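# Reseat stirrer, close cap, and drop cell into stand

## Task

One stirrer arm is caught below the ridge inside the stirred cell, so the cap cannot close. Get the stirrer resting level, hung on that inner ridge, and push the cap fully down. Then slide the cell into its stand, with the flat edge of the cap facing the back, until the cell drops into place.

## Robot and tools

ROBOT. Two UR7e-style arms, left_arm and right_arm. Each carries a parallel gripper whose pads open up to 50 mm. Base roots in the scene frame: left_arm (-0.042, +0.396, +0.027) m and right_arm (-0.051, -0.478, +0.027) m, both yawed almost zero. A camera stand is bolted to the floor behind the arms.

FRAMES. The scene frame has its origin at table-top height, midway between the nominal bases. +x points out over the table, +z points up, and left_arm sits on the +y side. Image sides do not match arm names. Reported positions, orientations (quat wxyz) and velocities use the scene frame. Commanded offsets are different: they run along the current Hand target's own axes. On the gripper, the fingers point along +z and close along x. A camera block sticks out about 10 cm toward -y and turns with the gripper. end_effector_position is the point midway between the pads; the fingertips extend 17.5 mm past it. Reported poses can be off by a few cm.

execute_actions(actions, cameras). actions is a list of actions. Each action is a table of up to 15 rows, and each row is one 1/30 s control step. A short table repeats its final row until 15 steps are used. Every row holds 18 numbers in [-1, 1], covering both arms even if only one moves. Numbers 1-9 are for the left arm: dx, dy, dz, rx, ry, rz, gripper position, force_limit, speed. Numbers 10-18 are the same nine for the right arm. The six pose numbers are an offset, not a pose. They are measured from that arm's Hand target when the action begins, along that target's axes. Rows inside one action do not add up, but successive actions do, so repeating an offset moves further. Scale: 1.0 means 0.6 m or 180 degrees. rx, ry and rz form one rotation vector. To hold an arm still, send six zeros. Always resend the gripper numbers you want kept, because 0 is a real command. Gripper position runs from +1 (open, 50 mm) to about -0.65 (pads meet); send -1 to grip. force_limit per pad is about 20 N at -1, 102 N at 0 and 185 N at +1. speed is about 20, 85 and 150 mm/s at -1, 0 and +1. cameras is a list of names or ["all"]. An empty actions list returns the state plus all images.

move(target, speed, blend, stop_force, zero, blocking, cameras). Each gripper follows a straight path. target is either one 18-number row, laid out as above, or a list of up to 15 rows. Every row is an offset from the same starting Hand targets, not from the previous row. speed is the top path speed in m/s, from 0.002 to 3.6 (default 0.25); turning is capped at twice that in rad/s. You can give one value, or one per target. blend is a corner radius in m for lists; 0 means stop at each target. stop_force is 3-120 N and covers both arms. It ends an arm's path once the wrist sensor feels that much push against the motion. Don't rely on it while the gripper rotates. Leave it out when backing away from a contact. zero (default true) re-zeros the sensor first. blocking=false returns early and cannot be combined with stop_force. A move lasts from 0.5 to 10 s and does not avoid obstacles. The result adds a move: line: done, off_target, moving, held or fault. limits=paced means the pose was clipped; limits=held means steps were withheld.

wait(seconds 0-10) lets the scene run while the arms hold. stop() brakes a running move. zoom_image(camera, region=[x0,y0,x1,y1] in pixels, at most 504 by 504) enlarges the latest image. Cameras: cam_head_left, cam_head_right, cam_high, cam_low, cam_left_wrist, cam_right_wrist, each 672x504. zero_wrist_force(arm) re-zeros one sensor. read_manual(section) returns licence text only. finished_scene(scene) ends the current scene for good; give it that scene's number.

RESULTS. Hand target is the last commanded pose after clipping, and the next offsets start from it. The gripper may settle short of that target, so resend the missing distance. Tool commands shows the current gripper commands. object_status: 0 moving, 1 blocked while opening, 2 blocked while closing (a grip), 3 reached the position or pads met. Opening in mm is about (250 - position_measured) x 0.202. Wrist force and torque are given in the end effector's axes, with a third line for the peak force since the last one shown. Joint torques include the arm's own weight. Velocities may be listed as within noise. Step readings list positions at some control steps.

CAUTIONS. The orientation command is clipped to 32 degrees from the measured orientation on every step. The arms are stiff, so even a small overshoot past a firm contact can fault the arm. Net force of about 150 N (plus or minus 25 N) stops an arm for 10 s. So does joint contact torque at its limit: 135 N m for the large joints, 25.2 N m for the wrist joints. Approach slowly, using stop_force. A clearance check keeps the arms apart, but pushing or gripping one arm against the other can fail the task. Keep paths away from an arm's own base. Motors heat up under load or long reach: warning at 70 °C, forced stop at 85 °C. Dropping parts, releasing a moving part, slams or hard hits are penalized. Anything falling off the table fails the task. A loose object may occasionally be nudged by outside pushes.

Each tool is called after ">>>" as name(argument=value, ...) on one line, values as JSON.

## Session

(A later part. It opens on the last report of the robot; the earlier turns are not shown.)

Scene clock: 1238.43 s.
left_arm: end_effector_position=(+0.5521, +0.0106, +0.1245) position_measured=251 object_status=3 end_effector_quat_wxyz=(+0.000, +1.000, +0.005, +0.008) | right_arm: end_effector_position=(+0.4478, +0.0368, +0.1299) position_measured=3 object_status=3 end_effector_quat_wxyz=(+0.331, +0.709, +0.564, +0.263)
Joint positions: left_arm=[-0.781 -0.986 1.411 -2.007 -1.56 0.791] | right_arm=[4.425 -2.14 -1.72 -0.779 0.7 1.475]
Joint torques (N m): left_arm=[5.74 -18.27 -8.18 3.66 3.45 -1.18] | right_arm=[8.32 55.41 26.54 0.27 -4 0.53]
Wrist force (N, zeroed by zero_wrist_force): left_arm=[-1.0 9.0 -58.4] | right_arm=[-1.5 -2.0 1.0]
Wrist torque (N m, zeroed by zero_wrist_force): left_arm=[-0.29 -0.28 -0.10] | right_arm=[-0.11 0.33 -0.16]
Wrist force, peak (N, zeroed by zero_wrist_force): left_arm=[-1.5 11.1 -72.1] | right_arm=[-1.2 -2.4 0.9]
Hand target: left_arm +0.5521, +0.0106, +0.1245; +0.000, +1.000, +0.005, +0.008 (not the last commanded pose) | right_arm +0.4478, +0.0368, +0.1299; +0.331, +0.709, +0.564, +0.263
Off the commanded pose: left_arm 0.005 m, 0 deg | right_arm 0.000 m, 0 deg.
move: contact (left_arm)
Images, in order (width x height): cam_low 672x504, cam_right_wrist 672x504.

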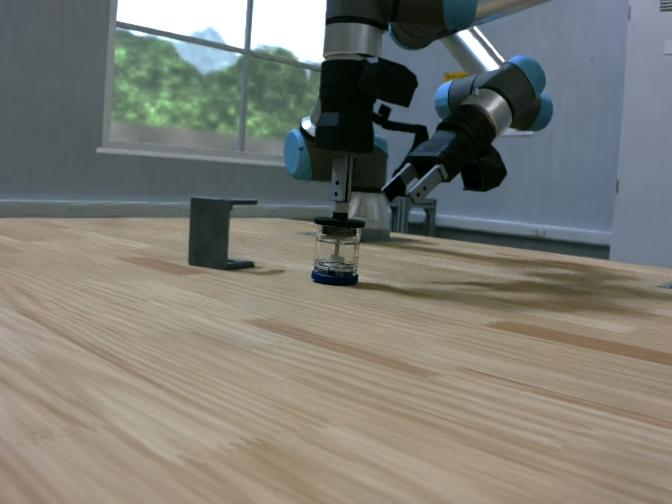

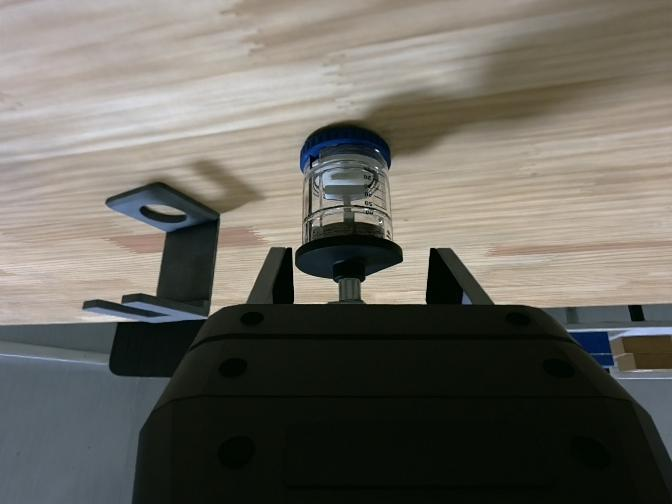

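>>> move(target=[[0,0,-0.08,0,0,0,-1,-0.9,0.5,0,0,0,0,0,0,1,1,1],[-0.22,-0.45,-0.2,0,0,0,-1,-0.9,0.5,0,0,0,0,0,0,1,1,1]], speed=0.25, blend=[0.02,0])

>>> move(target=[0,0,0,0,0,0,-1,-0.9,0.5,-0.006,0.1667,0.0947,0.2556,0.133,-0.2853,1,1,1], speed=0.2, cameras=["cam_right_wrist","cam_low","cam_high"])

>>> zoom_image(camera="cam_right_wrist", region=[240, 100, 460, 310])

>>> zoom_image(camera="cam_low", region=[290, 170, 380, 290])

Scene clock: 1271.20 s.
left_arm: end_effector_position=(+0.4154, +0.2792, +0.2421) position_measured=251 object_status=3 end_effector_quat_wxyz=(+0.000, +1.000, +0.005, +0.008) | right_arm: end_effector_position=(+0.4478, +0.0368, +0.1299) position_measured=3 object_status=3 end_effector_quat_wxyz=(+0.331, +0.709, +0.564, +0.263)
Joint positions: left_arm=[-0.553 -1.634 1.928 -1.879 -1.563 1.019] | right_arm=[4.425 -2.14 -1.72 -0.779 0.7 1.475]
Joint torques (N m): left_arm=[12.62 -29.85 -13.17 -1.13 -1.26 1.8] | right_arm=[8.82 56.13 26.89 0.35 -3.95 0.51]
Wrist force (N, zeroed by zero_wrist_force): left_arm=[0.3 -0.3 -2.0] | right_arm=[-1.3 -1.6 0.9]
Wrist torque (N m, zeroed by zero_wrist_force): left_arm=[0.03 0.01 0.02] | right_arm=[-0.03 0.30 -0.16]
Wrist force, peak (N, zeroed by zero_wrist_force): left_arm=[-0.9 9.0 -58.6] | right_arm=[-1.6 -1.8 1.7]
Hand target: left_arm +0.4153, +0.2793, +0.2422; +0.000, +1.000, +0.005, +0.008 | right_arm +0.4478, +0.0368, +0.1299; +0.331, +0.709, +0.564, +0.263
Off the commanded pose: left_arm 0.000 m, 0 deg | right_arm 0.000 m, 0 deg.
move: done

Scene clock: 1275.10 s.
left_arm: end_effector_position=(+0.4153, +0.2793, +0.2422) position_measured=251 object_status=3 end_effector_quat_wxyz=(+0.000, +1.000, +0.005, +0.008) | right_arm: end_effector_position=(+0.5520, +0.0090, +0.1701) position_measured=3 object_status=3 end_effector_quat_wxyz=(+0.000, +0.407, +0.913, +0.000)
Joint positions: left_arm=[-0.552 -1.634 1.928 -1.879 -1.563 1.02] | right_arm=[3.995 -2.29 -1.057 -1.365 1.57 0.12]
Joint torques (N m): left_arm=[13.41 -30.69 -14.9 -1.21 -1.27 1.79] | right_arm=[-7.33 46.93 32.96 0.04 2.26 -1.09]
Wrist force (N, zeroed by zero_wrist_force): left_arm=[0.2 -0.5 -1.8] | right_arm=[-0.2 0.4 -0.5]
Wrist torque (N m, zeroed by zero_wrist_force): left_arm=[0.02 0.02 0.03] | right_arm=[0.07 0.03 0.00]
Wrist force, peak (N, zeroed by zero_wrist_force): left_arm=[0.0 -0.1 -2.1] | right_arm=[-0.9 -2.6 1.1]
Hand target: left_arm +0.4153, +0.2793, +0.2422; +0.000, +1.000, +0.005, +0.008 | right_arm +0.5520, +0.0090, +0.1701; +0.000, +0.407, +0.913, +0.000
Off the commanded pose: left_arm 0.000 m, 0 deg | right_arm 0.000 m, 0 deg.
move: done
Images, in order (width x height): cam_high 672x504, cam_low 672x504, cam_right_wrist 672x504.

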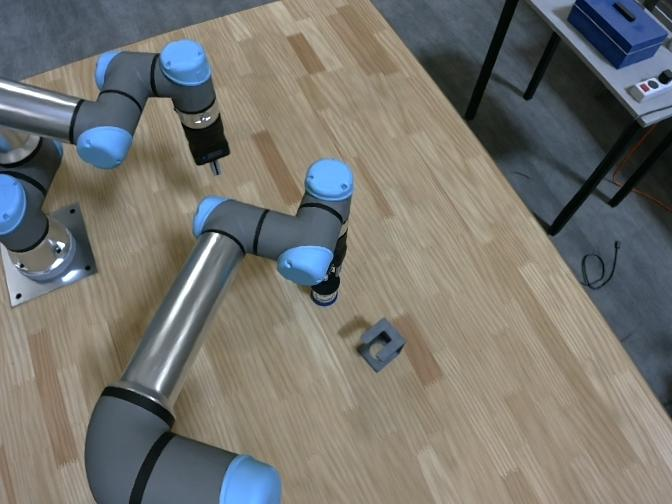

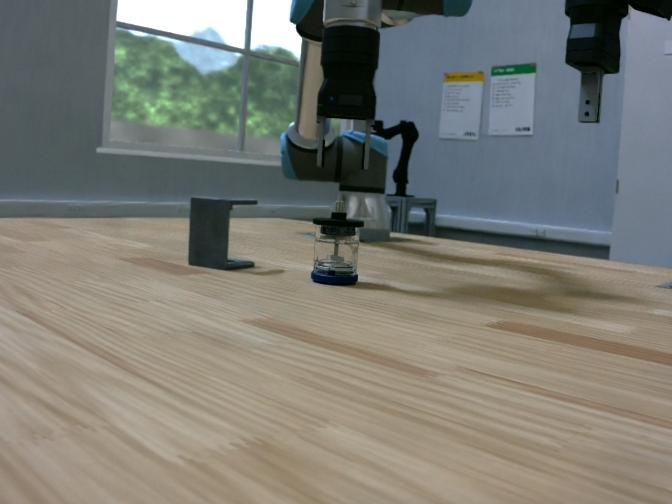

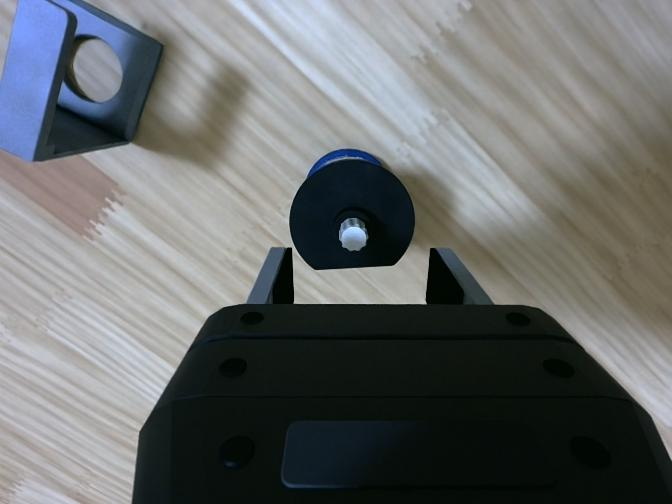

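Scaled by 2.291 from the camera's 672x504 image, which has a finer 960x720 frame.

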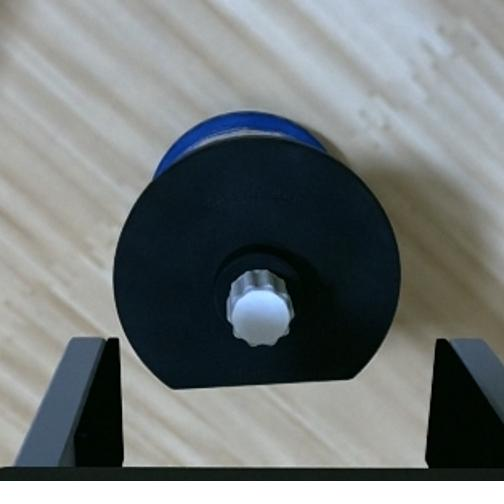

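Scaled by 4.200 from the camera's 672x504 image, which has a finer 960x720 frame.

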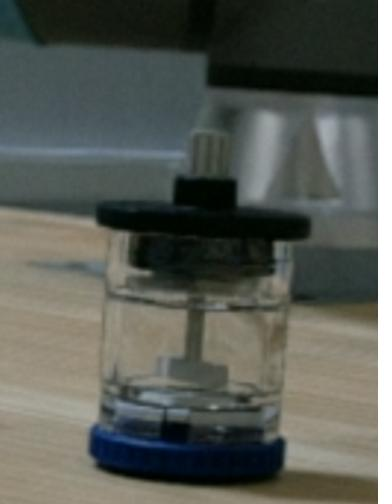

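>>> move(target=[0,0,0,0,0,0,-1,-0.9,0.5,-0.21,-0.2722,0,0,0,0.15,1,1,1], speed=0.25, cameras=["cam_right_wrist"])

>>> zoom_image(camera="cam_right_wrist", region=[240, 60, 480, 300])

Scene clock: 1298.77 s.
left_arm: end_effector_position=(+0.4153, +0.2793, +0.2422) position_measured=251 object_status=3 end_effector_quat_wxyz=(+0.000, +1.000, +0.005, +0.008) | right_arm: end_effector_position=(+0.5149, -0.1937, +0.1701) position_measured=3 object_status=3 end_effector_quat_wxyz=(+0.000, +0.609, +0.793, +0.000)
Joint positions: left_arm=[-0.552 -1.634 1.928 -1.879 -1.563 1.02] | right_arm=[3.821 -1.954 -1.592 -1.166 1.57 0.417]
Joint torques (N m): left_arm=[13.12 -30.93 -14.85 -1.23 -1.15 1.8] | right_arm=[-7.1 52.28 13.77 5.79 -2.37 1.31]
Wrist force (N, zeroed by zero_wrist_force): left_arm=[0.1 -0.4 -1.8] | right_arm=[-0.1 0.4 -0.7]
Wrist torque (N m, zeroed by zero_wrist_force): left_arm=[0.03 0.04 0.02] | right_arm=[0.06 0.02 -0.12]
Wrist force, peak (N, zeroed by zero_wrist_force): left_arm=[0.1 -0.3 -2.1] | right_arm=[-1.6 -1.0 -0.2]
Hand target: left_arm +0.4153, +0.2793, +0.2422; +0.000, +1.000, +0.005, +0.008 | right_arm +0.5148, -0.1939, +0.1701; +0.000, +0.609, +0.793, +0.000
Off the commanded pose: left_arm 0.000 m, 0 deg | right_arm 0.000 m, 0 deg.
move: done
Images, in order (width x height): cam_right_wrist 672x504.

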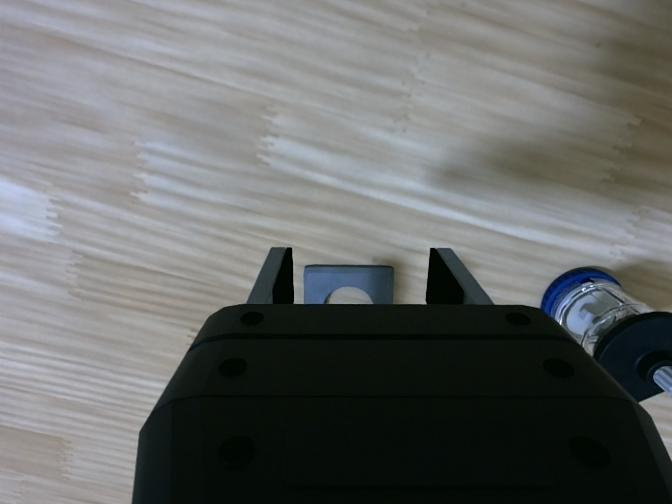

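Scaled by 2.100 from the camera's 672x504 image, which has a finer 960x720 frame.

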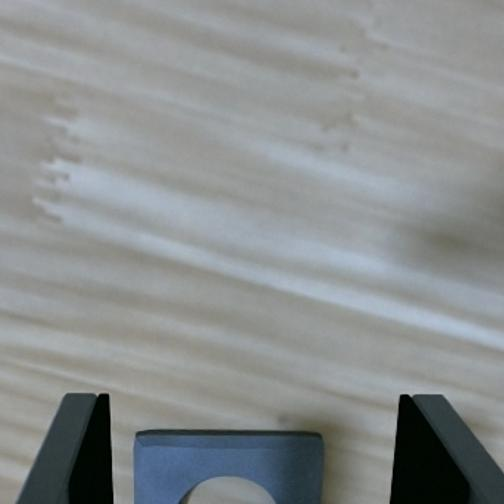

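>>> move(target=[0,0,0,0,0,0,-1,-0.9,0.5,0.003,0.0833,0,0,0,0,1,1,1], speed=0.2, cameras=["cam_right_wrist"])

>>> zoom_image(camera="cam_right_wrist", region=[240, 60, 480, 300])

>>> move(target=[0,0,0,0,0,0,-1,-0.9,0.5,0,0.0667,0,0,0,0,1,1,1], speed=0.2, cameras=["cam_right_wrist"])

>>> zoom_image(camera="cam_right_wrist", region=[240, 60, 480, 300])

Scene clock: 1316.23 s.
left_arm: end_effector_position=(+0.4153, +0.2793, +0.2422) position_measured=251 object_status=3 end_effector_quat_wxyz=(+0.000, +1.000, +0.005, +0.008) | right_arm: end_effector_position=(+0.5626, -0.1793, +0.1702) position_measured=3 object_status=3 end_effector_quat_wxyz=(+0.000, +0.609, +0.793, +0.000)
Joint positions: left_arm=[-0.552 -1.634 1.928 -1.879 -1.563 1.02] | right_arm=[3.793 -2.064 -1.427 -1.22 1.57 0.389]
Joint torques (N m): left_arm=[13.17 -31.62 -14.43 -1.23 -1.23 1.76] | right_arm=[-7.59 36.4 33.17 0.35 2.57 -1.26]
Wrist force (N, zeroed by zero_wrist_force): left_arm=[0.3 -0.2 -1.8] | right_arm=[-0.3 -0.1 -0.7]
Wrist torque (N m, zeroed by zero_wrist_force): left_arm=[0.06 0.01 0.03] | right_arm=[-0.02 0.04 0.01]
Wrist force, peak (N, zeroed by zero_wrist_force): left_arm=[0.1 -0.3 -2.0] | right_arm=[-0.7 -1.4 -0.5]
Hand target: left_arm +0.4153, +0.2793, +0.2422; +0.000, +1.000, +0.005, +0.008 | right_arm +0.5627, -0.1792, +0.1702; +0.000, +0.609, +0.793, +0.000
Off the commanded pose: left_arm 0.000 m, 0 deg | right_arm 0.000 m, 0 deg.
move: done
Images, in order (width x height): cam_right_wrist 672x504.

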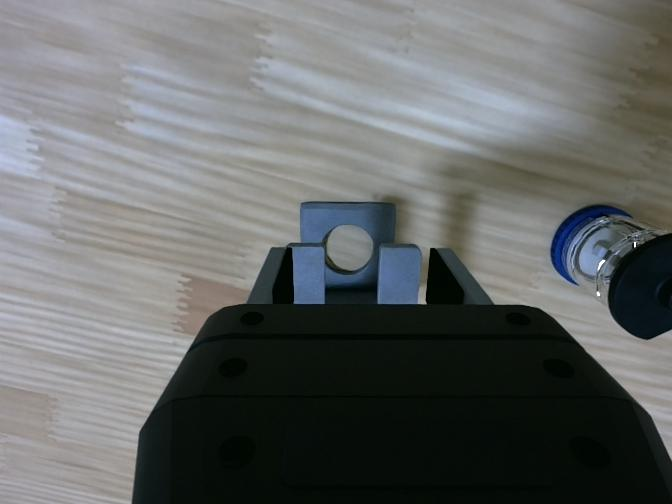

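Scaled by 2.100 from the camera's 672x504 image, which has a finer 960x720 frame.

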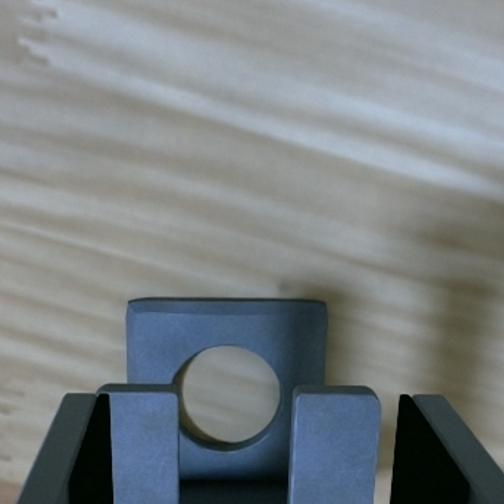

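Scene clock: 1317.30 s.
left_arm: end_effector_position=(+0.4153, +0.2793, +0.2422) position_measured=251 object_status=3 end_effector_quat_wxyz=(+0.000, +1.000, +0.005, +0.008) | right_arm: end_effector_position=(+0.6013, -0.1689, +0.1702) position_measured=3 object_status=3 end_effector_quat_wxyz=(+0.000, +0.609, +0.793, +0.000)
Joint positions: left_arm=[-0.552 -1.634 1.928 -1.879 -1.563 1.02] | right_arm=[3.771 -2.156 -1.282 -1.274 1.57 0.368]
Joint torques (N m): left_arm=[13.17 -30.7 -14.49 -1.3 -1.17 1.74] | right_arm=[-6.67 40.13 33.4 0.21 1.82 -1.07]
Wrist force (N, zeroed by zero_wrist_force): left_arm=[0.0 -0.3 -1.7] | right_arm=[0.0 0.0 -0.4]
Wrist torque (N m, zeroed by zero_wrist_force): left_arm=[0.04 0.06 0.03] | right_arm=[0.00 0.02 0.02]
Wrist force, peak (N, zeroed by zero_wrist_force): left_arm=[0.2 -0.5 -1.9] | right_arm=[-0.2 -1.1 -0.6]
Hand target: left_arm +0.4153, +0.2793, +0.2422; +0.000, +1.000, +0.005, +0.008 | right_arm +0.6013, -0.1689, +0.1702; +0.000, +0.609, +0.793, +0.000
Off the commanded pose: left_arm 0.000 m, 0 deg | right_arm 0.000 m, 0 deg.
move: done
Images, in order (width x height): cam_right_wrist 672x504.

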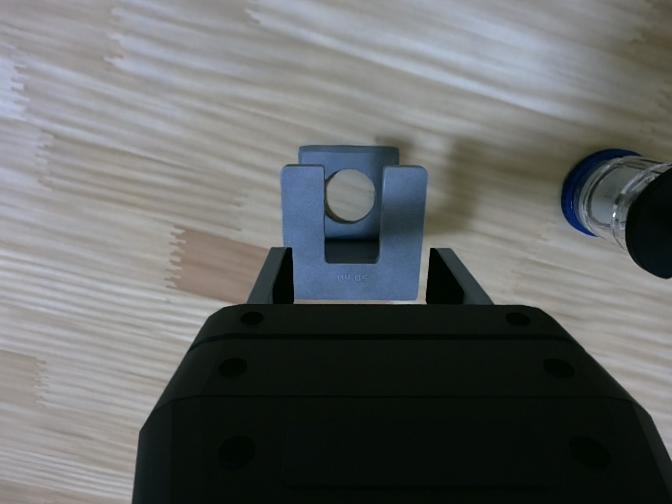

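Scaled by 2.100 from the camera's 672x504 image, which has a finer 960x720 frame.

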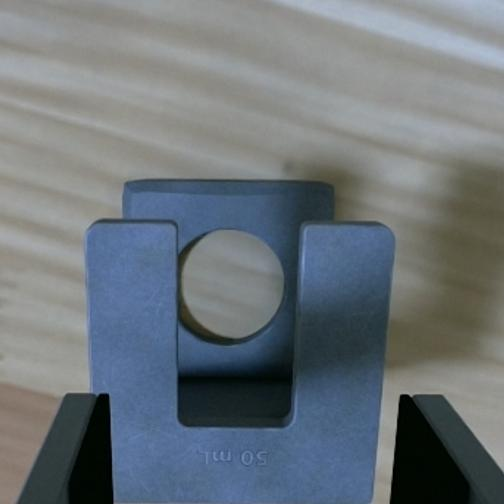

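>>> move(target=[0,0,0,0,0,0,-1,-0.9,0.5,0.003,0.04,0.06,0,0,0,-1,-0.9,1], speed=0.15)

>>> move(target=[0,0,0,0,0,0,-1,-0.9,0.5,0,0,0.05,0,0,0,-1,-0.9,1], speed=0.015, stop_force=3, cameras=["cam_low","cam_right_wrist"])

>>> zoom_image(camera="cam_low", region=[170, 170, 270, 290])

Scene clock: 1341.70 s.
left_arm: end_effector_position=(+0.4153, +0.2793, +0.2422) position_measured=251 object_status=3 end_effector_quat_wxyz=(+0.000, +1.000, +0.005, +0.008) | right_arm: end_effector_position=(+0.6240, -0.1610, +0.1343) position_measured=251 object_status=3 end_effector_quat_wxyz=(+0.000, +0.609, +0.793, +0.000)
Joint positions: left_arm=[-0.552 -1.634 1.928 -1.879 -1.563 1.02] | right_arm=[3.762 -2.241 -1.237 -1.235 1.57 0.358]
Joint torques (N m): left_arm=[13.23 -30.86 -14.82 -1.38 -1.19 1.7] | right_arm=[-7.05 45.6 31.66 5.49 1.39 -1.2]
Wrist force (N, zeroed by zero_wrist_force): left_arm=[0.1 -0.1 -1.8] | right_arm=[-0.2 0.2 -0.1]
Wrist torque (N m, zeroed by zero_wrist_force): left_arm=[0.06 0.03 0.03] | right_arm=[0.03 0.04 0.00]
Wrist force, peak (N, zeroed by zero_wrist_force): left_arm=[0.2 -0.2 -2.1] | right_arm=[0.0 0.8 0.8]
Hand target: left_arm +0.4153, +0.2793, +0.2422; +0.000, +1.000, +0.005, +0.008 | right_arm +0.6241, -0.1610, +0.1342; +0.000, +0.609, +0.793, +0.000
Off the commanded pose: left_arm 0.000 m, 0 deg | right_arm 0.000 m, 0 deg.
move: done

Scene clock: 1344.17 s.
left_arm: end_effector_position=(+0.4153, +0.2793, +0.2422) position_measured=251 object_status=3 end_effector_quat_wxyz=(+0.000, +1.000, +0.005, +0.008) | right_arm: end_effector_position=(+0.6241, -0.1610, +0.1181) position_measured=251 object_status=3 end_effector_quat_wxyz=(+0.000, +0.609, +0.793, +0.000)
Joint positions: left_arm=[-0.552 -1.634 1.928 -1.879 -1.563 1.02] | right_arm=[3.762 -2.255 -1.257 -1.201 1.57 0.358]
Joint torques (N m): left_arm=[13.42 -30.78 -14.72 -1.19 -1.16 1.74] | right_arm=[2.64 62.02 30.65 -0.04 1.69 -1.17]
Wrist force (N, zeroed by zero_wrist_force): left_arm=[0.2 -0.1 -1.8] | right_arm=[0.4 -0.2 -5.0]
Wrist torque (N m, zeroed by zero_wrist_force): left_arm=[0.08 0.02 0.03] | right_arm=[-0.04 0.09 -0.01]
Wrist force, peak (N, zeroed by zero_wrist_force): left_arm=[0.0 -0.2 -2.1] | right_arm=[-2.6 -2.6 -26.5]
Hand target: left_arm +0.4153, +0.2793, +0.2422; +0.000, +1.000, +0.005, +0.008 | right_arm +0.6241, -0.1610, +0.1182; +0.000, +0.609, +0.793, +0.000 (not the last commanded pose)
Off the commanded pose: left_arm 0.000 m, 0 deg | right_arm 0.014 m, 0 deg.
move: contact (right_arm)
Images, in order (width x height): cam_low 672x504, cam_right_wrist 672x504.

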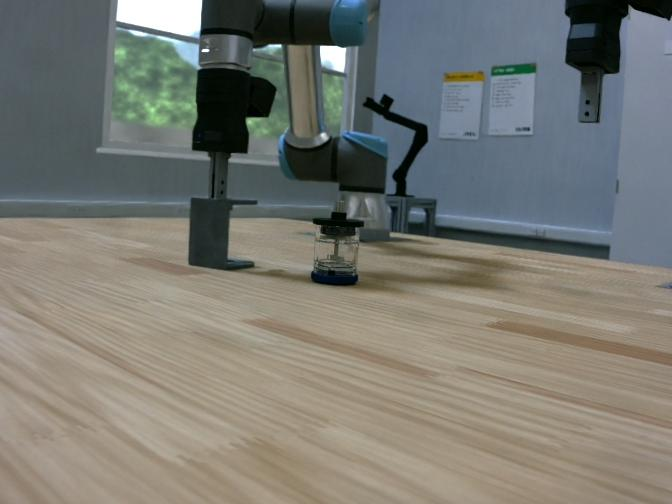

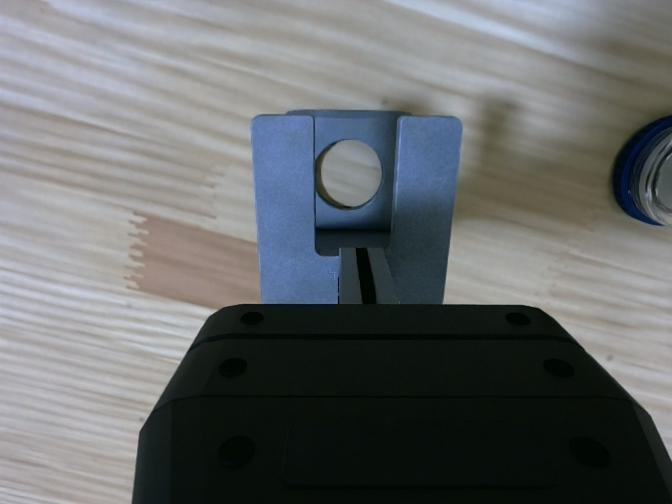

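Scaled by 4.200 from the camera's 672x504 image, which has a finer 960x720 frame.

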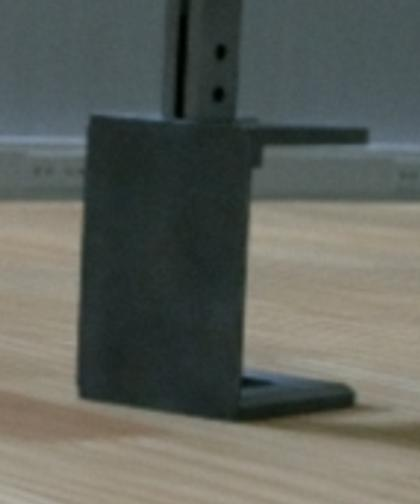

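>>> move(target=[[0,0,0,0,0,0,-1,-0.9,0.5,0,0,-0.07,0,0,0,-1,-0.9,1],[0,0,0,0,0,0,-1,-0.9,0.5,0.3037,-0.0452,-0.07,0,0,-0.1639,-1,-0.9,1]], speed=0.25, blend=[0.02,0])

>>> move(target=[0,0,0,0,0,0,-1,-0.9,0.5,0,0,0.0467,0,0,0,-1,-0.9,1], speed=0.05, cameras=["cam_right_wrist"])

>>> move(target=[0,0,0,0,0,0,-1,-0.9,0.5,0,0,0.02,0,0,0,-1,-0.9,1], speed=0.004, stop_force=3)

Scene clock: 1365.90 s.
left_arm: end_effector_position=(+0.4153, +0.2793, +0.2422) position_measured=251 object_status=3 end_effector_quat_wxyz=(+0.000, +1.000, +0.005, +0.008) | right_arm: end_effector_position=(+0.5508, +0.0079, +0.1600) position_measured=251 object_status=3 end_effector_quat_wxyz=(+0.000, +0.387, +0.922, +0.000)
Joint positions: left_arm=[-0.552 -1.634 1.928 -1.879 -1.563 1.02] | right_arm=[3.995 -2.292 -1.08 -1.34 1.57 0.077]
Joint torques (N m): left_arm=[13.29 -30.69 -14.55 -1.36 -1.22 1.66] | right_arm=[8.02 47.38 32.68 0.25 1.92 -1.38]
Wrist force (N, zeroed by zero_wrist_force): left_arm=[0.3 -0.3 -1.8] | right_arm=[-0.2 0.1 -0.2]
Wrist torque (N m, zeroed by zero_wrist_force): left_arm=[0.05 0.00 0.03] | right_arm=[0.02 0.04 0.00]
Wrist force, peak (N, zeroed by zero_wrist_force): left_arm=[0.2 -0.1 -2.1] | right_arm=[0.6 -0.4 -5.8]
Hand target: left_arm +0.4153, +0.2793, +0.2422; +0.000, +1.000, +0.005, +0.008 | right_arm +0.5508, +0.0081, +0.1600; +0.000, +0.387, +0.922, +0.000
Off the commanded pose: left_arm 0.000 m, 0 deg | right_arm 0.000 m, 0 deg.
move: done

Scene clock: 1366.93 s.
left_arm: end_effector_position=(+0.4153, +0.2793, +0.2422) position_measured=251 object_status=3 end_effector_quat_wxyz=(+0.000, +1.000, +0.005, +0.008) | right_arm: end_effector_position=(+0.5508, +0.0080, +0.1322) position_measured=251 object_status=3 end_effector_quat_wxyz=(+0.000, +0.387, +0.922, +0.000)
Joint positions: left_arm=[-0.552 -1.634 1.928 -1.879 -1.563 1.02] | right_arm=[3.996 -2.311 -1.12 -1.281 1.57 0.077]
Joint torques (N m): left_arm=[13.58 -31.04 -14.73 -1.25 -1.1 1.69] | right_arm=[6.82 47.8 13.9 5.57 1.99 -1.07]
Wrist force (N, zeroed by zero_wrist_force): left_arm=[0.1 -0.1 -1.9] | right_arm=[-0.2 0.3 -0.3]
Wrist torque (N m, zeroed by zero_wrist_force): left_arm=[0.07 0.04 0.03] | right_arm=[0.04 0.03 0.00]
Wrist force, peak (N, zeroed by zero_wrist_force): left_arm=[0.2 -0.3 -2.0] | right_arm=[-0.3 0.0 -0.6]
Hand target: left_arm +0.4153, +0.2793, +0.2422; +0.000, +1.000, +0.005, +0.008 | right_arm +0.5508, +0.0080, +0.1320; +0.000, +0.387, +0.922, +0.000
Off the commanded pose: left_arm 0.000 m, 0 deg | right_arm 0.000 m, 0 deg.
move: done
Images, in order (width x height): cam_right_wrist 672x504.

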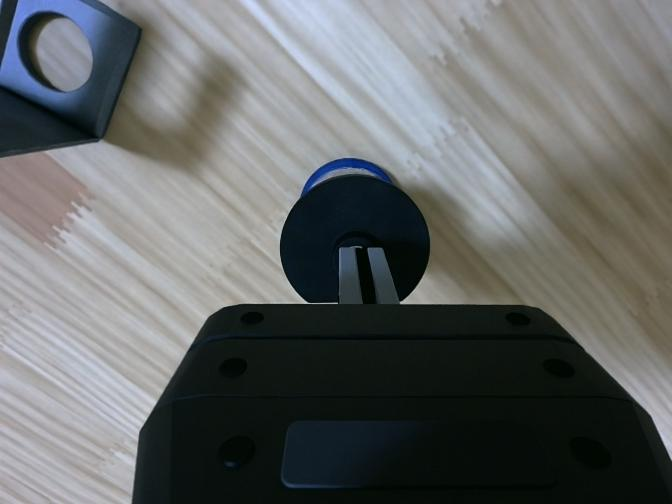

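Scene clock: 1369.73 s.
left_arm: end_effector_position=(+0.4153, +0.2793, +0.2422) position_measured=251 object_status=3 end_effector_quat_wxyz=(+0.000, +1.000, +0.005, +0.008) | right_arm: end_effector_position=(+0.5508, +0.0080, +0.1266) position_measured=251 object_status=3 end_effector_quat_wxyz=(+0.000, +0.387, +0.922, +0.000)
Joint positions: left_arm=[-0.552 -1.634 1.928 -1.879 -1.563 1.02] | right_arm=[3.996 -2.315 -1.128 -1.269 1.57 0.077]
Joint torques (N m): left_arm=[13.52 -30.99 -15.14 -1.36 -1.13 1.63] | right_arm=[0.89 62.29 30.31 0.27 0.19 -1.07]
Wrist force (N, zeroed by zero_wrist_force): left_arm=[0.2 -0.2 -1.9] | right_arm=[-0.1 -0.8 -6.6]
Wrist torque (N m, zeroed by zero_wrist_force): left_arm=[0.05 0.03 0.03] | right_arm=[-0.06 0.04 0.00]
Wrist force, peak (N, zeroed by zero_wrist_force): left_arm=[-0.1 -0.2 -2.1] | right_arm=[0.2 -1.0 -12.1]
Hand target: left_arm +0.4153, +0.2793, +0.2422; +0.000, +1.000, +0.005, +0.008 | right_arm +0.5508, +0.0081, +0.1266; +0.000, +0.387, +0.922, +0.000 (not the last commanded pose)
Off the commanded pose: left_arm 0.000 m, 0 deg | right_arm 0.007 m, 0 deg.
move: contact (right_arm)

>>> move(target=[0,0,0,0,0,0,-1,-0.9,0.5,0,0,-0.02,0,0,0,-1,-0.9,1], speed=0.1)

>>> move(target=[0,0,0,0,0,0,-1,-0.9,0.5,0,0,0,0,0,0,0.34,-0.4,0], cameras=["cam_right_wrist"])

>>> zoom_image(camera="cam_right_wrist", region=[260, 130, 460, 310])

Scene clock: 1387.27 s.
left_arm: end_effector_position=(+0.4153, +0.2793, +0.2422) position_measured=251 object_status=3 end_effector_quat_wxyz=(+0.000, +1.000, +0.005, +0.008) | right_arm: end_effector_position=(+0.5508, +0.0080, +0.1384) position_measured=251 object_status=3 end_effector_quat_wxyz=(+0.000, +0.387, +0.922, +0.000)
Joint positions: left_arm=[-0.552 -1.634 1.928 -1.879 -1.563 1.02] | right_arm=[3.996 -2.306 -1.112 -1.294 1.57 0.077]
Joint torques (N m): left_arm=[13.36 -30.66 -15.06 -1.36 -1.22 1.62] | right_arm=[7.24 68.5 34.6 0.1 -0.19 -0.66]
Wrist force (N, zeroed by zero_wrist_force): left_arm=[0.1 -0.3 -1.7] | right_arm=[0.0 0.3 -0.6]
Wrist torque (N m, zeroed by zero_wrist_force): left_arm=[0.04 0.04 0.03] | right_arm=[0.04 0.01 0.00]
Wrist force, peak (N, zeroed by zero_wrist_force): left_arm=[0.0 -0.4 -2.1] | right_arm=[0.0 -0.8 -6.9]
Hand target: left_arm +0.4153, +0.2793, +0.2422; +0.000, +1.000, +0.005, +0.008 | right_arm +0.5508, +0.0081, +0.1386; +0.000, +0.387, +0.922, +0.000
Off the commanded pose: left_arm 0.000 m, 0 deg | right_arm 0.000 m, 0 deg.
move: done

Scene clock: 1387.87 s.
left_arm: end_effector_position=(+0.4153, +0.2793, +0.2422) position_measured=251 object_status=3 end_effector_quat_wxyz=(+0.000, +1.000, +0.005, +0.008) | right_arm: end_effector_position=(+0.5508, +0.0081, +0.1386) position_measured=101 object_status=3 end_effector_quat_wxyz=(+0.000, +0.387, +0.922, +0.000)
Joint positions: left_arm=[-0.552 -1.634 1.928 -1.879 -1.563 1.02] | right_arm=[3.996 -2.306 -1.111 -1.295 1.57 0.077]
Joint torques (N m): left_arm=[13.18 -30.9 -14.8 -1.32 -1.22 1.58] | right_arm=[7.07 68.07 33.43 0.25 -0.3 -0.05]
Wrist force (N, zeroed by zero_wrist_force): left_arm=[0.3 -0.4 -1.7] | right_arm=[-0.3 0.0 0.0]
Wrist torque (N m, zeroed by zero_wrist_force): left_arm=[0.02 0.01 0.02] | right_arm=[0.00 0.05 -0.01]
Wrist force, peak (N, zeroed by zero_wrist_force): left_arm=[0.1 -0.2 -2.1] | right_arm=[-0.6 0.2 0.0]
Hand target: left_arm +0.4153, +0.2793, +0.2422; +0.000, +1.000, +0.005, +0.008 | right_arm +0.5508, +0.0081, +0.1386; +0.000, +0.387, +0.922, +0.000
Off the commanded pose: left_arm 0.000 m, 0 deg | right_arm 0.000 m, 0 deg.
move: done
Images, in order (width x height): cam_right_wrist 672x504.

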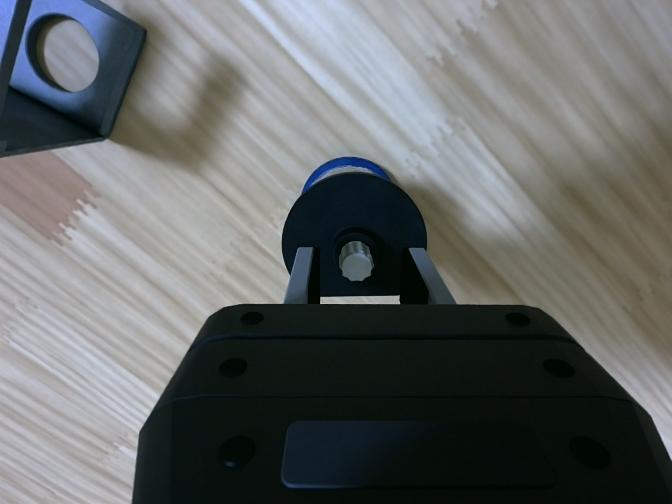

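Scaled by 2.520 from the camera's 672x504 image, which has a finer 960x720 frame.

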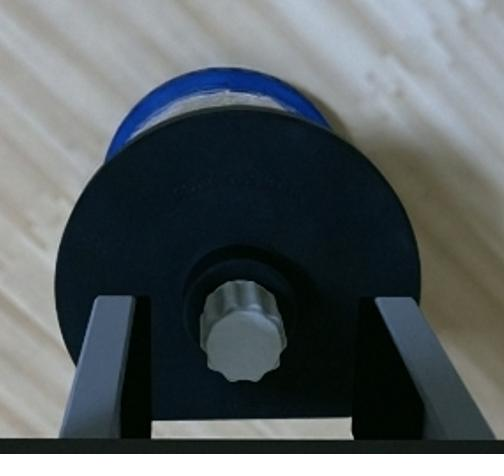

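>>> move(target=[0,0,0,0,0,0,-1,-0.9,0.5,0,0,0.0333,0,0,0,0.34,-0.4,0], speed=0.06)

>>> move(target=[0,0,0,0,0,0,-1,-0.9,0.5,0,0,0,0,0,0,-1,-0.4,-1])

>>> zero_wrist_force(arm="right_arm")

>>> move(target=[0,0,0,0,0,0,-1,-0.9,0.5,0,0,-0.025,0,0,0,-1,-0.4,-1], speed=0.03, cameras=["cam_right_wrist","cam_low"])

>>> zoom_image(camera="cam_low", region=[290, 170, 380, 290])

Scene clock: 1401.33 s.
left_arm: end_effector_position=(+0.4153, +0.2793, +0.2422) position_measured=251 object_status=3 end_effector_quat_wxyz=(+0.000, +1.000, +0.005, +0.008) | right_arm: end_effector_position=(+0.5508, +0.0081, +0.1187) position_measured=101 object_status=3 end_effector_quat_wxyz=(+0.000, +0.387, +0.922, +0.000)
Joint positions: left_arm=[-0.552 -1.634 1.928 -1.879 -1.563 1.02] | right_arm=[3.996 -2.321 -1.137 -1.253 1.57 0.077]
Joint torques (N m): left_arm=[13.41 -31.03 -15.13 -1.32 -1.07 1.63] | right_arm=[4.2 47.36 14.42 5.95 0.17 -0.89]
Wrist force (N, zeroed by zero_wrist_force): left_arm=[0.2 -0.3 -1.7] | right_arm=[0.0 0.1 -0.5]
Wrist torque (N m, zeroed by zero_wrist_force): left_arm=[0.05 0.02 0.03] | right_arm=[0.02 0.02 -0.01]
Wrist force, peak (N, zeroed by zero_wrist_force): left_arm=[0.2 -0.3 -2.1] | right_arm=[-0.7 0.2 -0.6]
Hand target: left_arm +0.4153, +0.2793, +0.2422; +0.000, +1.000, +0.005, +0.008 | right_arm +0.5508, +0.0081, +0.1186; +0.000, +0.387, +0.922, +0.000
Off the commanded pose: left_arm 0.000 m, 0 deg | right_arm 0.000 m, 0 deg.
move: done

Scene clock: 1402.47 s.
left_arm: end_effector_position=(+0.4153, +0.2793, +0.2422) position_measured=251 object_status=3 end_effector_quat_wxyz=(+0.000, +1.000, +0.005, +0.008) | right_arm: end_effector_position=(+0.5508, +0.0081, +0.1186) position_measured=191 object_status=2 end_effector_quat_wxyz=(+0.000, +0.387, +0.922, +0.000)
Joint positions: left_arm=[-0.552 -1.634 1.928 -1.879 -1.563 1.02] | right_arm=[3.996 -2.322 -1.138 -1.253 1.57 0.077]
Joint torques (N m): left_arm=[13.25 -31.31 -15.49 -1.29 -1.2 1.59] | right_arm=[-1.04 48.03 15.11 5.33 0.29 -1.06]
Wrist force (N, zeroed by zero_wrist_force): left_arm=[0.1 -0.1 -1.7] | right_arm=[-0.4 0.0 -0.1]
Wrist torque (N m, zeroed by zero_wrist_force): left_arm=[0.07 0.03 0.03] | right_arm=[0.00 -0.01 -0.01]
Wrist force, peak (N, zeroed by zero_wrist_force): left_arm=[0.1 -0.3 -1.9] | right_arm=[-0.7 0.1 -0.4]
Hand target: left_arm +0.4153, +0.2793, +0.2422; +0.000, +1.000, +0.005, +0.008 | right_arm +0.5508, +0.0081, +0.1186; +0.000, +0.387, +0.922, +0.000
Off the commanded pose: left_arm 0.000 m, 0 deg | right_arm 0.000 m, 0 deg.
move: done

Wrist force sensor zeroed.

Scene clock: 1403.37 s.
left_arm: end_effector_position=(+0.4153, +0.2793, +0.2422) position_measured=251 object_status=3 end_effector_quat_wxyz=(+0.000, +1.000, +0.005, +0.008) | right_arm: end_effector_position=(+0.5508, +0.0080, +0.1334) position_measured=191 object_status=2 end_effector_quat_wxyz=(+0.000, +0.387, +0.922, +0.000)
Joint positions: left_arm=[-0.552 -1.634 1.928 -1.879 -1.563 1.02] | right_arm=[3.996 -2.31 -1.118 -1.284 1.57 0.077]
Joint torques (N m): left_arm=[13.02 -31.22 -14.97 -1.26 -1.13 1.64] | right_arm=[0.54 69.64 34.83 0.49 0.01 -0.44]
Wrist force (N, zeroed by zero_wrist_force): left_arm=[0.3 0.0 -1.7] | right_arm=[0.6 -0.1 2.0]
Wrist torque (N m, zeroed by zero_wrist_force): left_arm=[0.08 0.01 0.03] | right_arm=[-0.01 -0.01 0.00]
Wrist force, peak (N, zeroed by zero_wrist_force): left_arm=[0.0 -0.3 -2.0] | right_arm=[0.5 0.2 2.7]
Hand target: left_arm +0.4153, +0.2793, +0.2422; +0.000, +1.000, +0.005, +0.008 | right_arm +0.5508, +0.0081, +0.1336; +0.000, +0.387, +0.922, +0.000
Off the commanded pose: left_arm 0.000 m, 0 deg | right_arm 0.000 m, 0 deg.
move: done
Images, in order (width x height): cam_low 672x504, cam_right_wrist 672x504.

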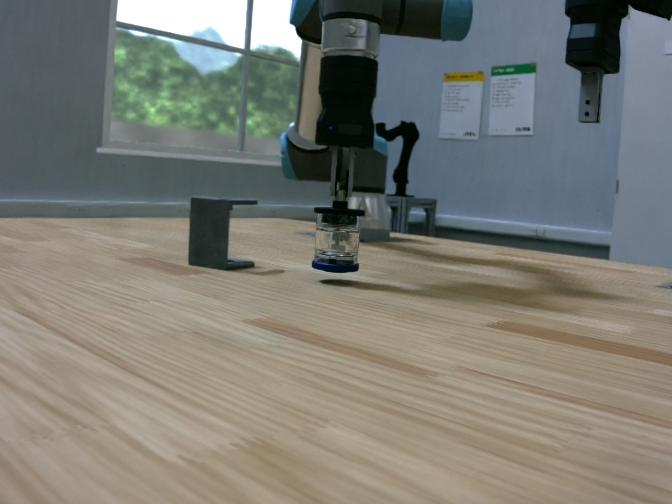

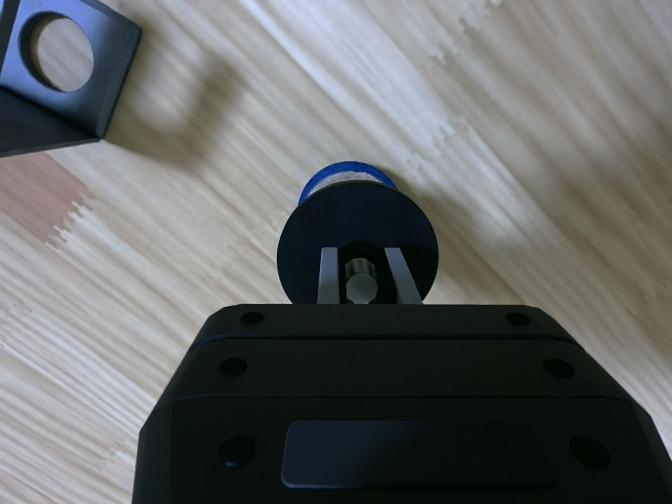

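Scaled by 4.200 from the camera's 672x504 image, which has a finer 960x720 frame.

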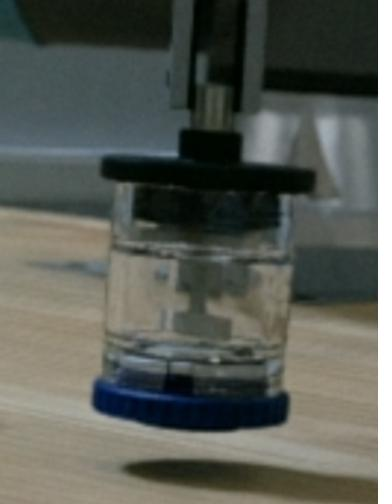

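>>> move(target=[[0,0,0,0,0,0,-1,-0.9,0.5,-0.0098,-0.1283,0,0,0,0.08,-1,-0.4,-1],[0,0,0,0,0,0,-1,-0.9,0.5,-0.1992,-0.2695,0,0,0,0.1694,-1,-0.4,-1]], speed=0.12, blend=[0.02,0], cameras=["cam_right_wrist","cam_low","cam_high"])

>>> zoom_image(camera="cam_low", region=[180, 160, 320, 300])

>>> zoom_image(camera="cam_right_wrist", region=[240, 130, 460, 310])

>>> zoom_image(camera="cam_high", region=[300, 270, 440, 390])

Scene clock: 1436.27 s.
left_arm: end_effector_position=(+0.4153, +0.2793, +0.2422) position_measured=251 object_status=3 end_effector_quat_wxyz=(+0.000, +1.000, +0.005, +0.008) | right_arm: end_effector_position=(+0.5191, -0.1903, +0.1336) position_measured=191 object_status=2 end_effector_quat_wxyz=(+0.000, +0.616, +0.788, +0.000)
Joint positions: left_arm=[-0.552 -1.634 1.928 -1.879 -1.563 1.02] | right_arm=[3.821 -2.003 -1.623 -1.086 1.57 0.434]
Joint torques (N m): left_arm=[13.23 -31.25 -15.24 -1.28 -1.12 1.53] | right_arm=[-5.97 55.47 14.1 5.88 -1.62 1.22]
Wrist force (N, zeroed by zero_wrist_force): left_arm=[0.1 0.0 -1.8] | right_arm=[0.0 -0.2 1.8]
Wrist torque (N m, zeroed by zero_wrist_force): left_arm=[0.08 0.03 0.03] | right_arm=[-0.04 0.06 -0.13]
Wrist force, peak (N, zeroed by zero_wrist_force): left_arm=[0.1 -0.4 -2.1] | right_arm=[0.4 0.0 2.5]
Hand target: left_arm +0.4153, +0.2793, +0.2422; +0.000, +1.000, +0.005, +0.008 | right_arm +0.5191, -0.1905, +0.1336; +0.000, +0.616, +0.788, +0.000
Off the commanded pose: left_arm 0.000 m, 0 deg | right_arm 0.000 m, 0 deg.
move: done
Images, in order (width x height): cam_high 672x504, cam_low 672x504, cam_right_wrist 672x504.

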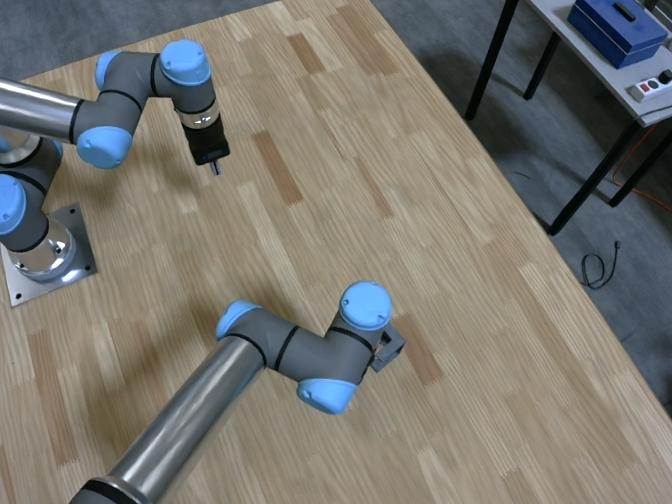

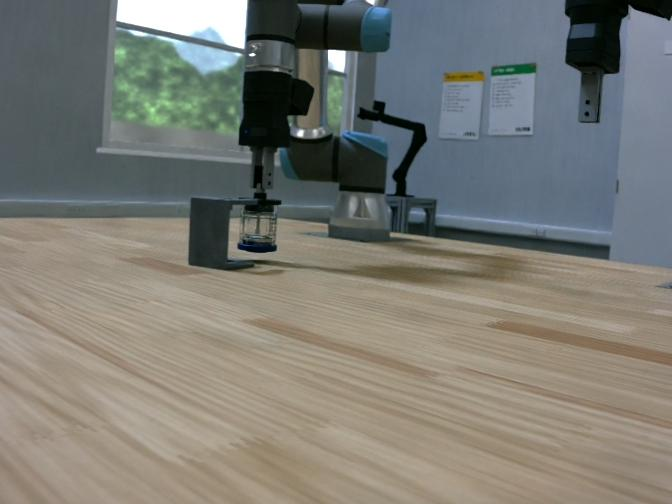

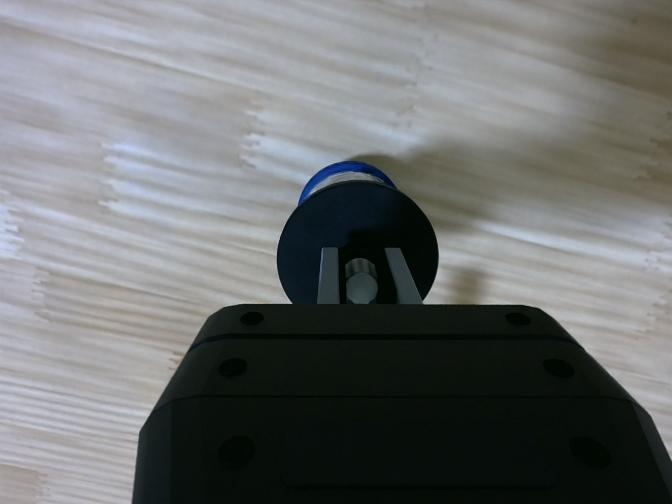

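Scaled by 3.600 from the camera's 672x504 image, which has a finer 960x720 frame.

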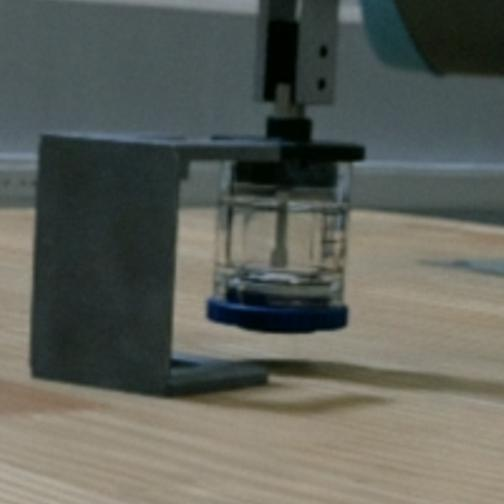

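Scaled by 2.291 from the camera's 672x504 image, which has a finer 960x720 frame.

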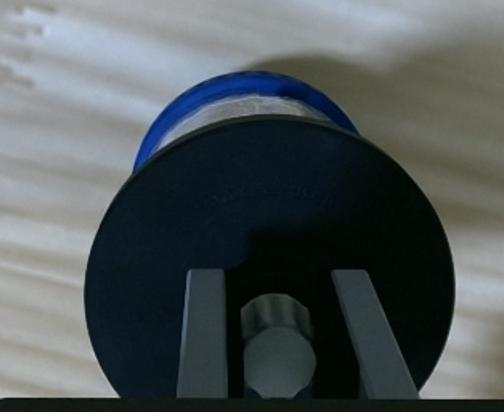

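Scaled by 3.600 from the camera's 672x504 image, which has a finer 960x720 frame.

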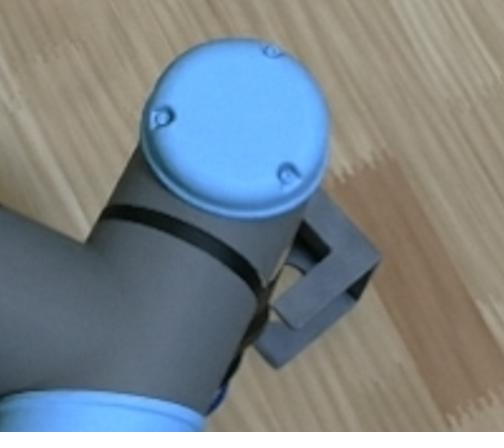

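>>> move(target=[[0,0,0,0,0,0,-1,-0.9,0.5,0,0,0.0117,0,0,0,-1,-0.4,-1]], speed=0.04)

>>> move(target=[0,0,0,0,0,0,-1,-0.9,0.5,0.001,0.0583,0,0,0,0,-1,-0.4,-1], speed=0.03, stop_force=4, cameras=["cam_right_wrist","cam_low"])

>>> zoom_image(camera="cam_low", region=[180, 160, 320, 300])

>>> zoom_image(camera="cam_right_wrist", region=[240, 130, 460, 310])

Scene clock: 1453.90 s.
left_arm: end_effector_position=(+0.4153, +0.2793, +0.2422) position_measured=251 object_status=3 end_effector_quat_wxyz=(+0.000, +1.000, +0.005, +0.008) | right_arm: end_effector_position=(+0.5191, -0.1905, +0.1268) position_measured=191 object_status=2 end_effector_quat_wxyz=(+0.000, +0.616, +0.788, +0.000)
Joint positions: left_arm=[-0.552 -1.634 1.928 -1.879 -1.563 1.02] | right_arm=[3.821 -2.01 -1.632 -1.07 1.57 0.434]
Joint torques (N m): left_arm=[13.05 -30.74 -15.61 -1.33 -1.08 1.61] | right_arm=[-7.07 35.17 14.57 5.89 1.23 1.03]
Wrist force (N, zeroed by zero_wrist_force): left_arm=[0.1 -0.2 -1.6] | right_arm=[0.3 -0.1 1.7]
Wrist torque (N m, zeroed by zero_wrist_force): left_arm=[0.06 0.03 0.03] | right_arm=[-0.02 0.03 -0.13]
Wrist force, peak (N, zeroed by zero_wrist_force): left_arm=[0.3 -0.2 -2.1] | right_arm=[0.2 0.0 2.3]
Hand target: left_arm +0.4153, +0.2793, +0.2422; +0.000, +1.000, +0.005, +0.008 | right_arm +0.5191, -0.1905, +0.1266; +0.000, +0.616, +0.788, +0.000
Off the commanded pose: left_arm 0.000 m, 0 deg | right_arm 0.000 m, 0 deg.
move: done

Scene clock: 1456.10 s.
left_arm: end_effector_position=(+0.4153, +0.2793, +0.2422) position_measured=251 object_status=3 end_effector_quat_wxyz=(+0.000, +1.000, +0.005, +0.008) | right_arm: end_effector_position=(+0.5529, -0.1815, +0.1266) position_measured=191 object_status=2 end_effector_quat_wxyz=(+0.000, +0.616, +0.788, +0.000)
Joint positions: left_arm=[-0.552 -1.634 1.928 -1.879 -1.563 1.02] | right_arm=[3.799 -2.083 -1.518 -1.111 1.57 0.412]
Joint torques (N m): left_arm=[13.51 -30.98 -15.02 -1.26 -1.05 1.52] | right_arm=[-6.8 38.81 33.06 0.44 -1.08 -0.98]
Wrist force (N, zeroed by zero_wrist_force): left_arm=[0.1 -0.2 -1.8] | right_arm=[0.3 -0.1 1.8]
Wrist torque (N m, zeroed by zero_wrist_force): left_arm=[0.06 0.04 0.03] | right_arm=[0.00 0.05 0.02]
Wrist force, peak (N, zeroed by zero_wrist_force): left_arm=[0.3 -0.1 -2.0] | right_arm=[-0.1 0.2 2.8]
Hand target: left_arm +0.4153, +0.2793, +0.2422; +0.000, +1.000, +0.005, +0.008 | right_arm +0.5529, -0.1815, +0.1266; +0.000, +0.616, +0.788, +0.000
Off the commanded pose: left_arm 0.000 m, 0 deg | right_arm 0.000 m, 0 deg.
move: done
Images, in order (width x height): cam_low 672x504, cam_right_wrist 672x504.

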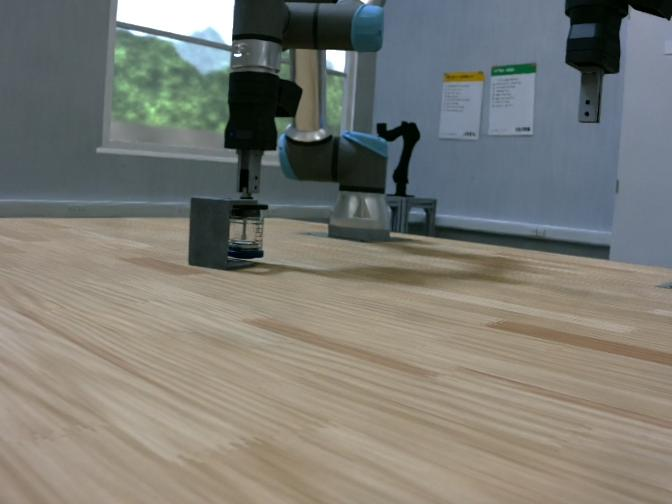

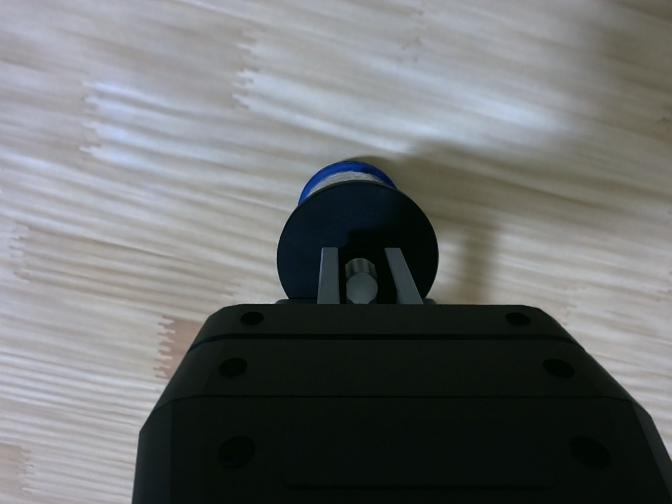

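Scaled by 3.600 from the camera's 672x504 image, which has a finer 960x720 frame.

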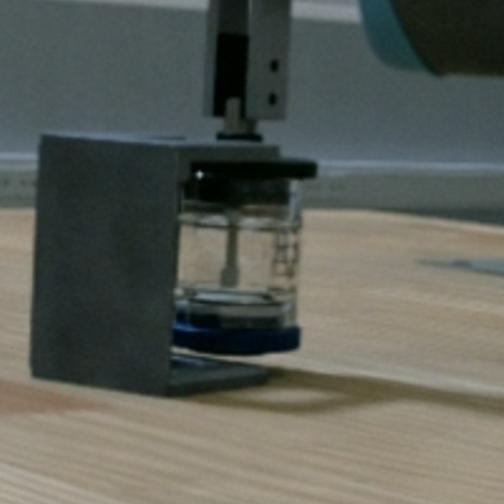

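Scaled by 2.291 from the camera's 672x504 image, which has a finer 960x720 frame.

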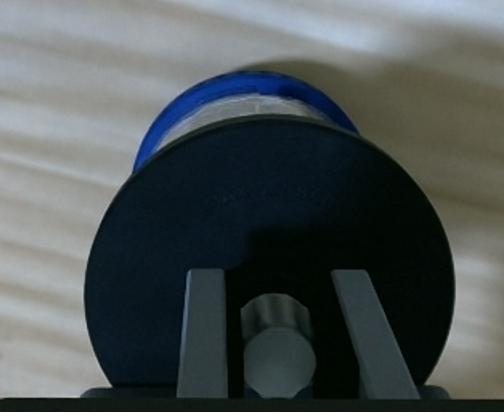

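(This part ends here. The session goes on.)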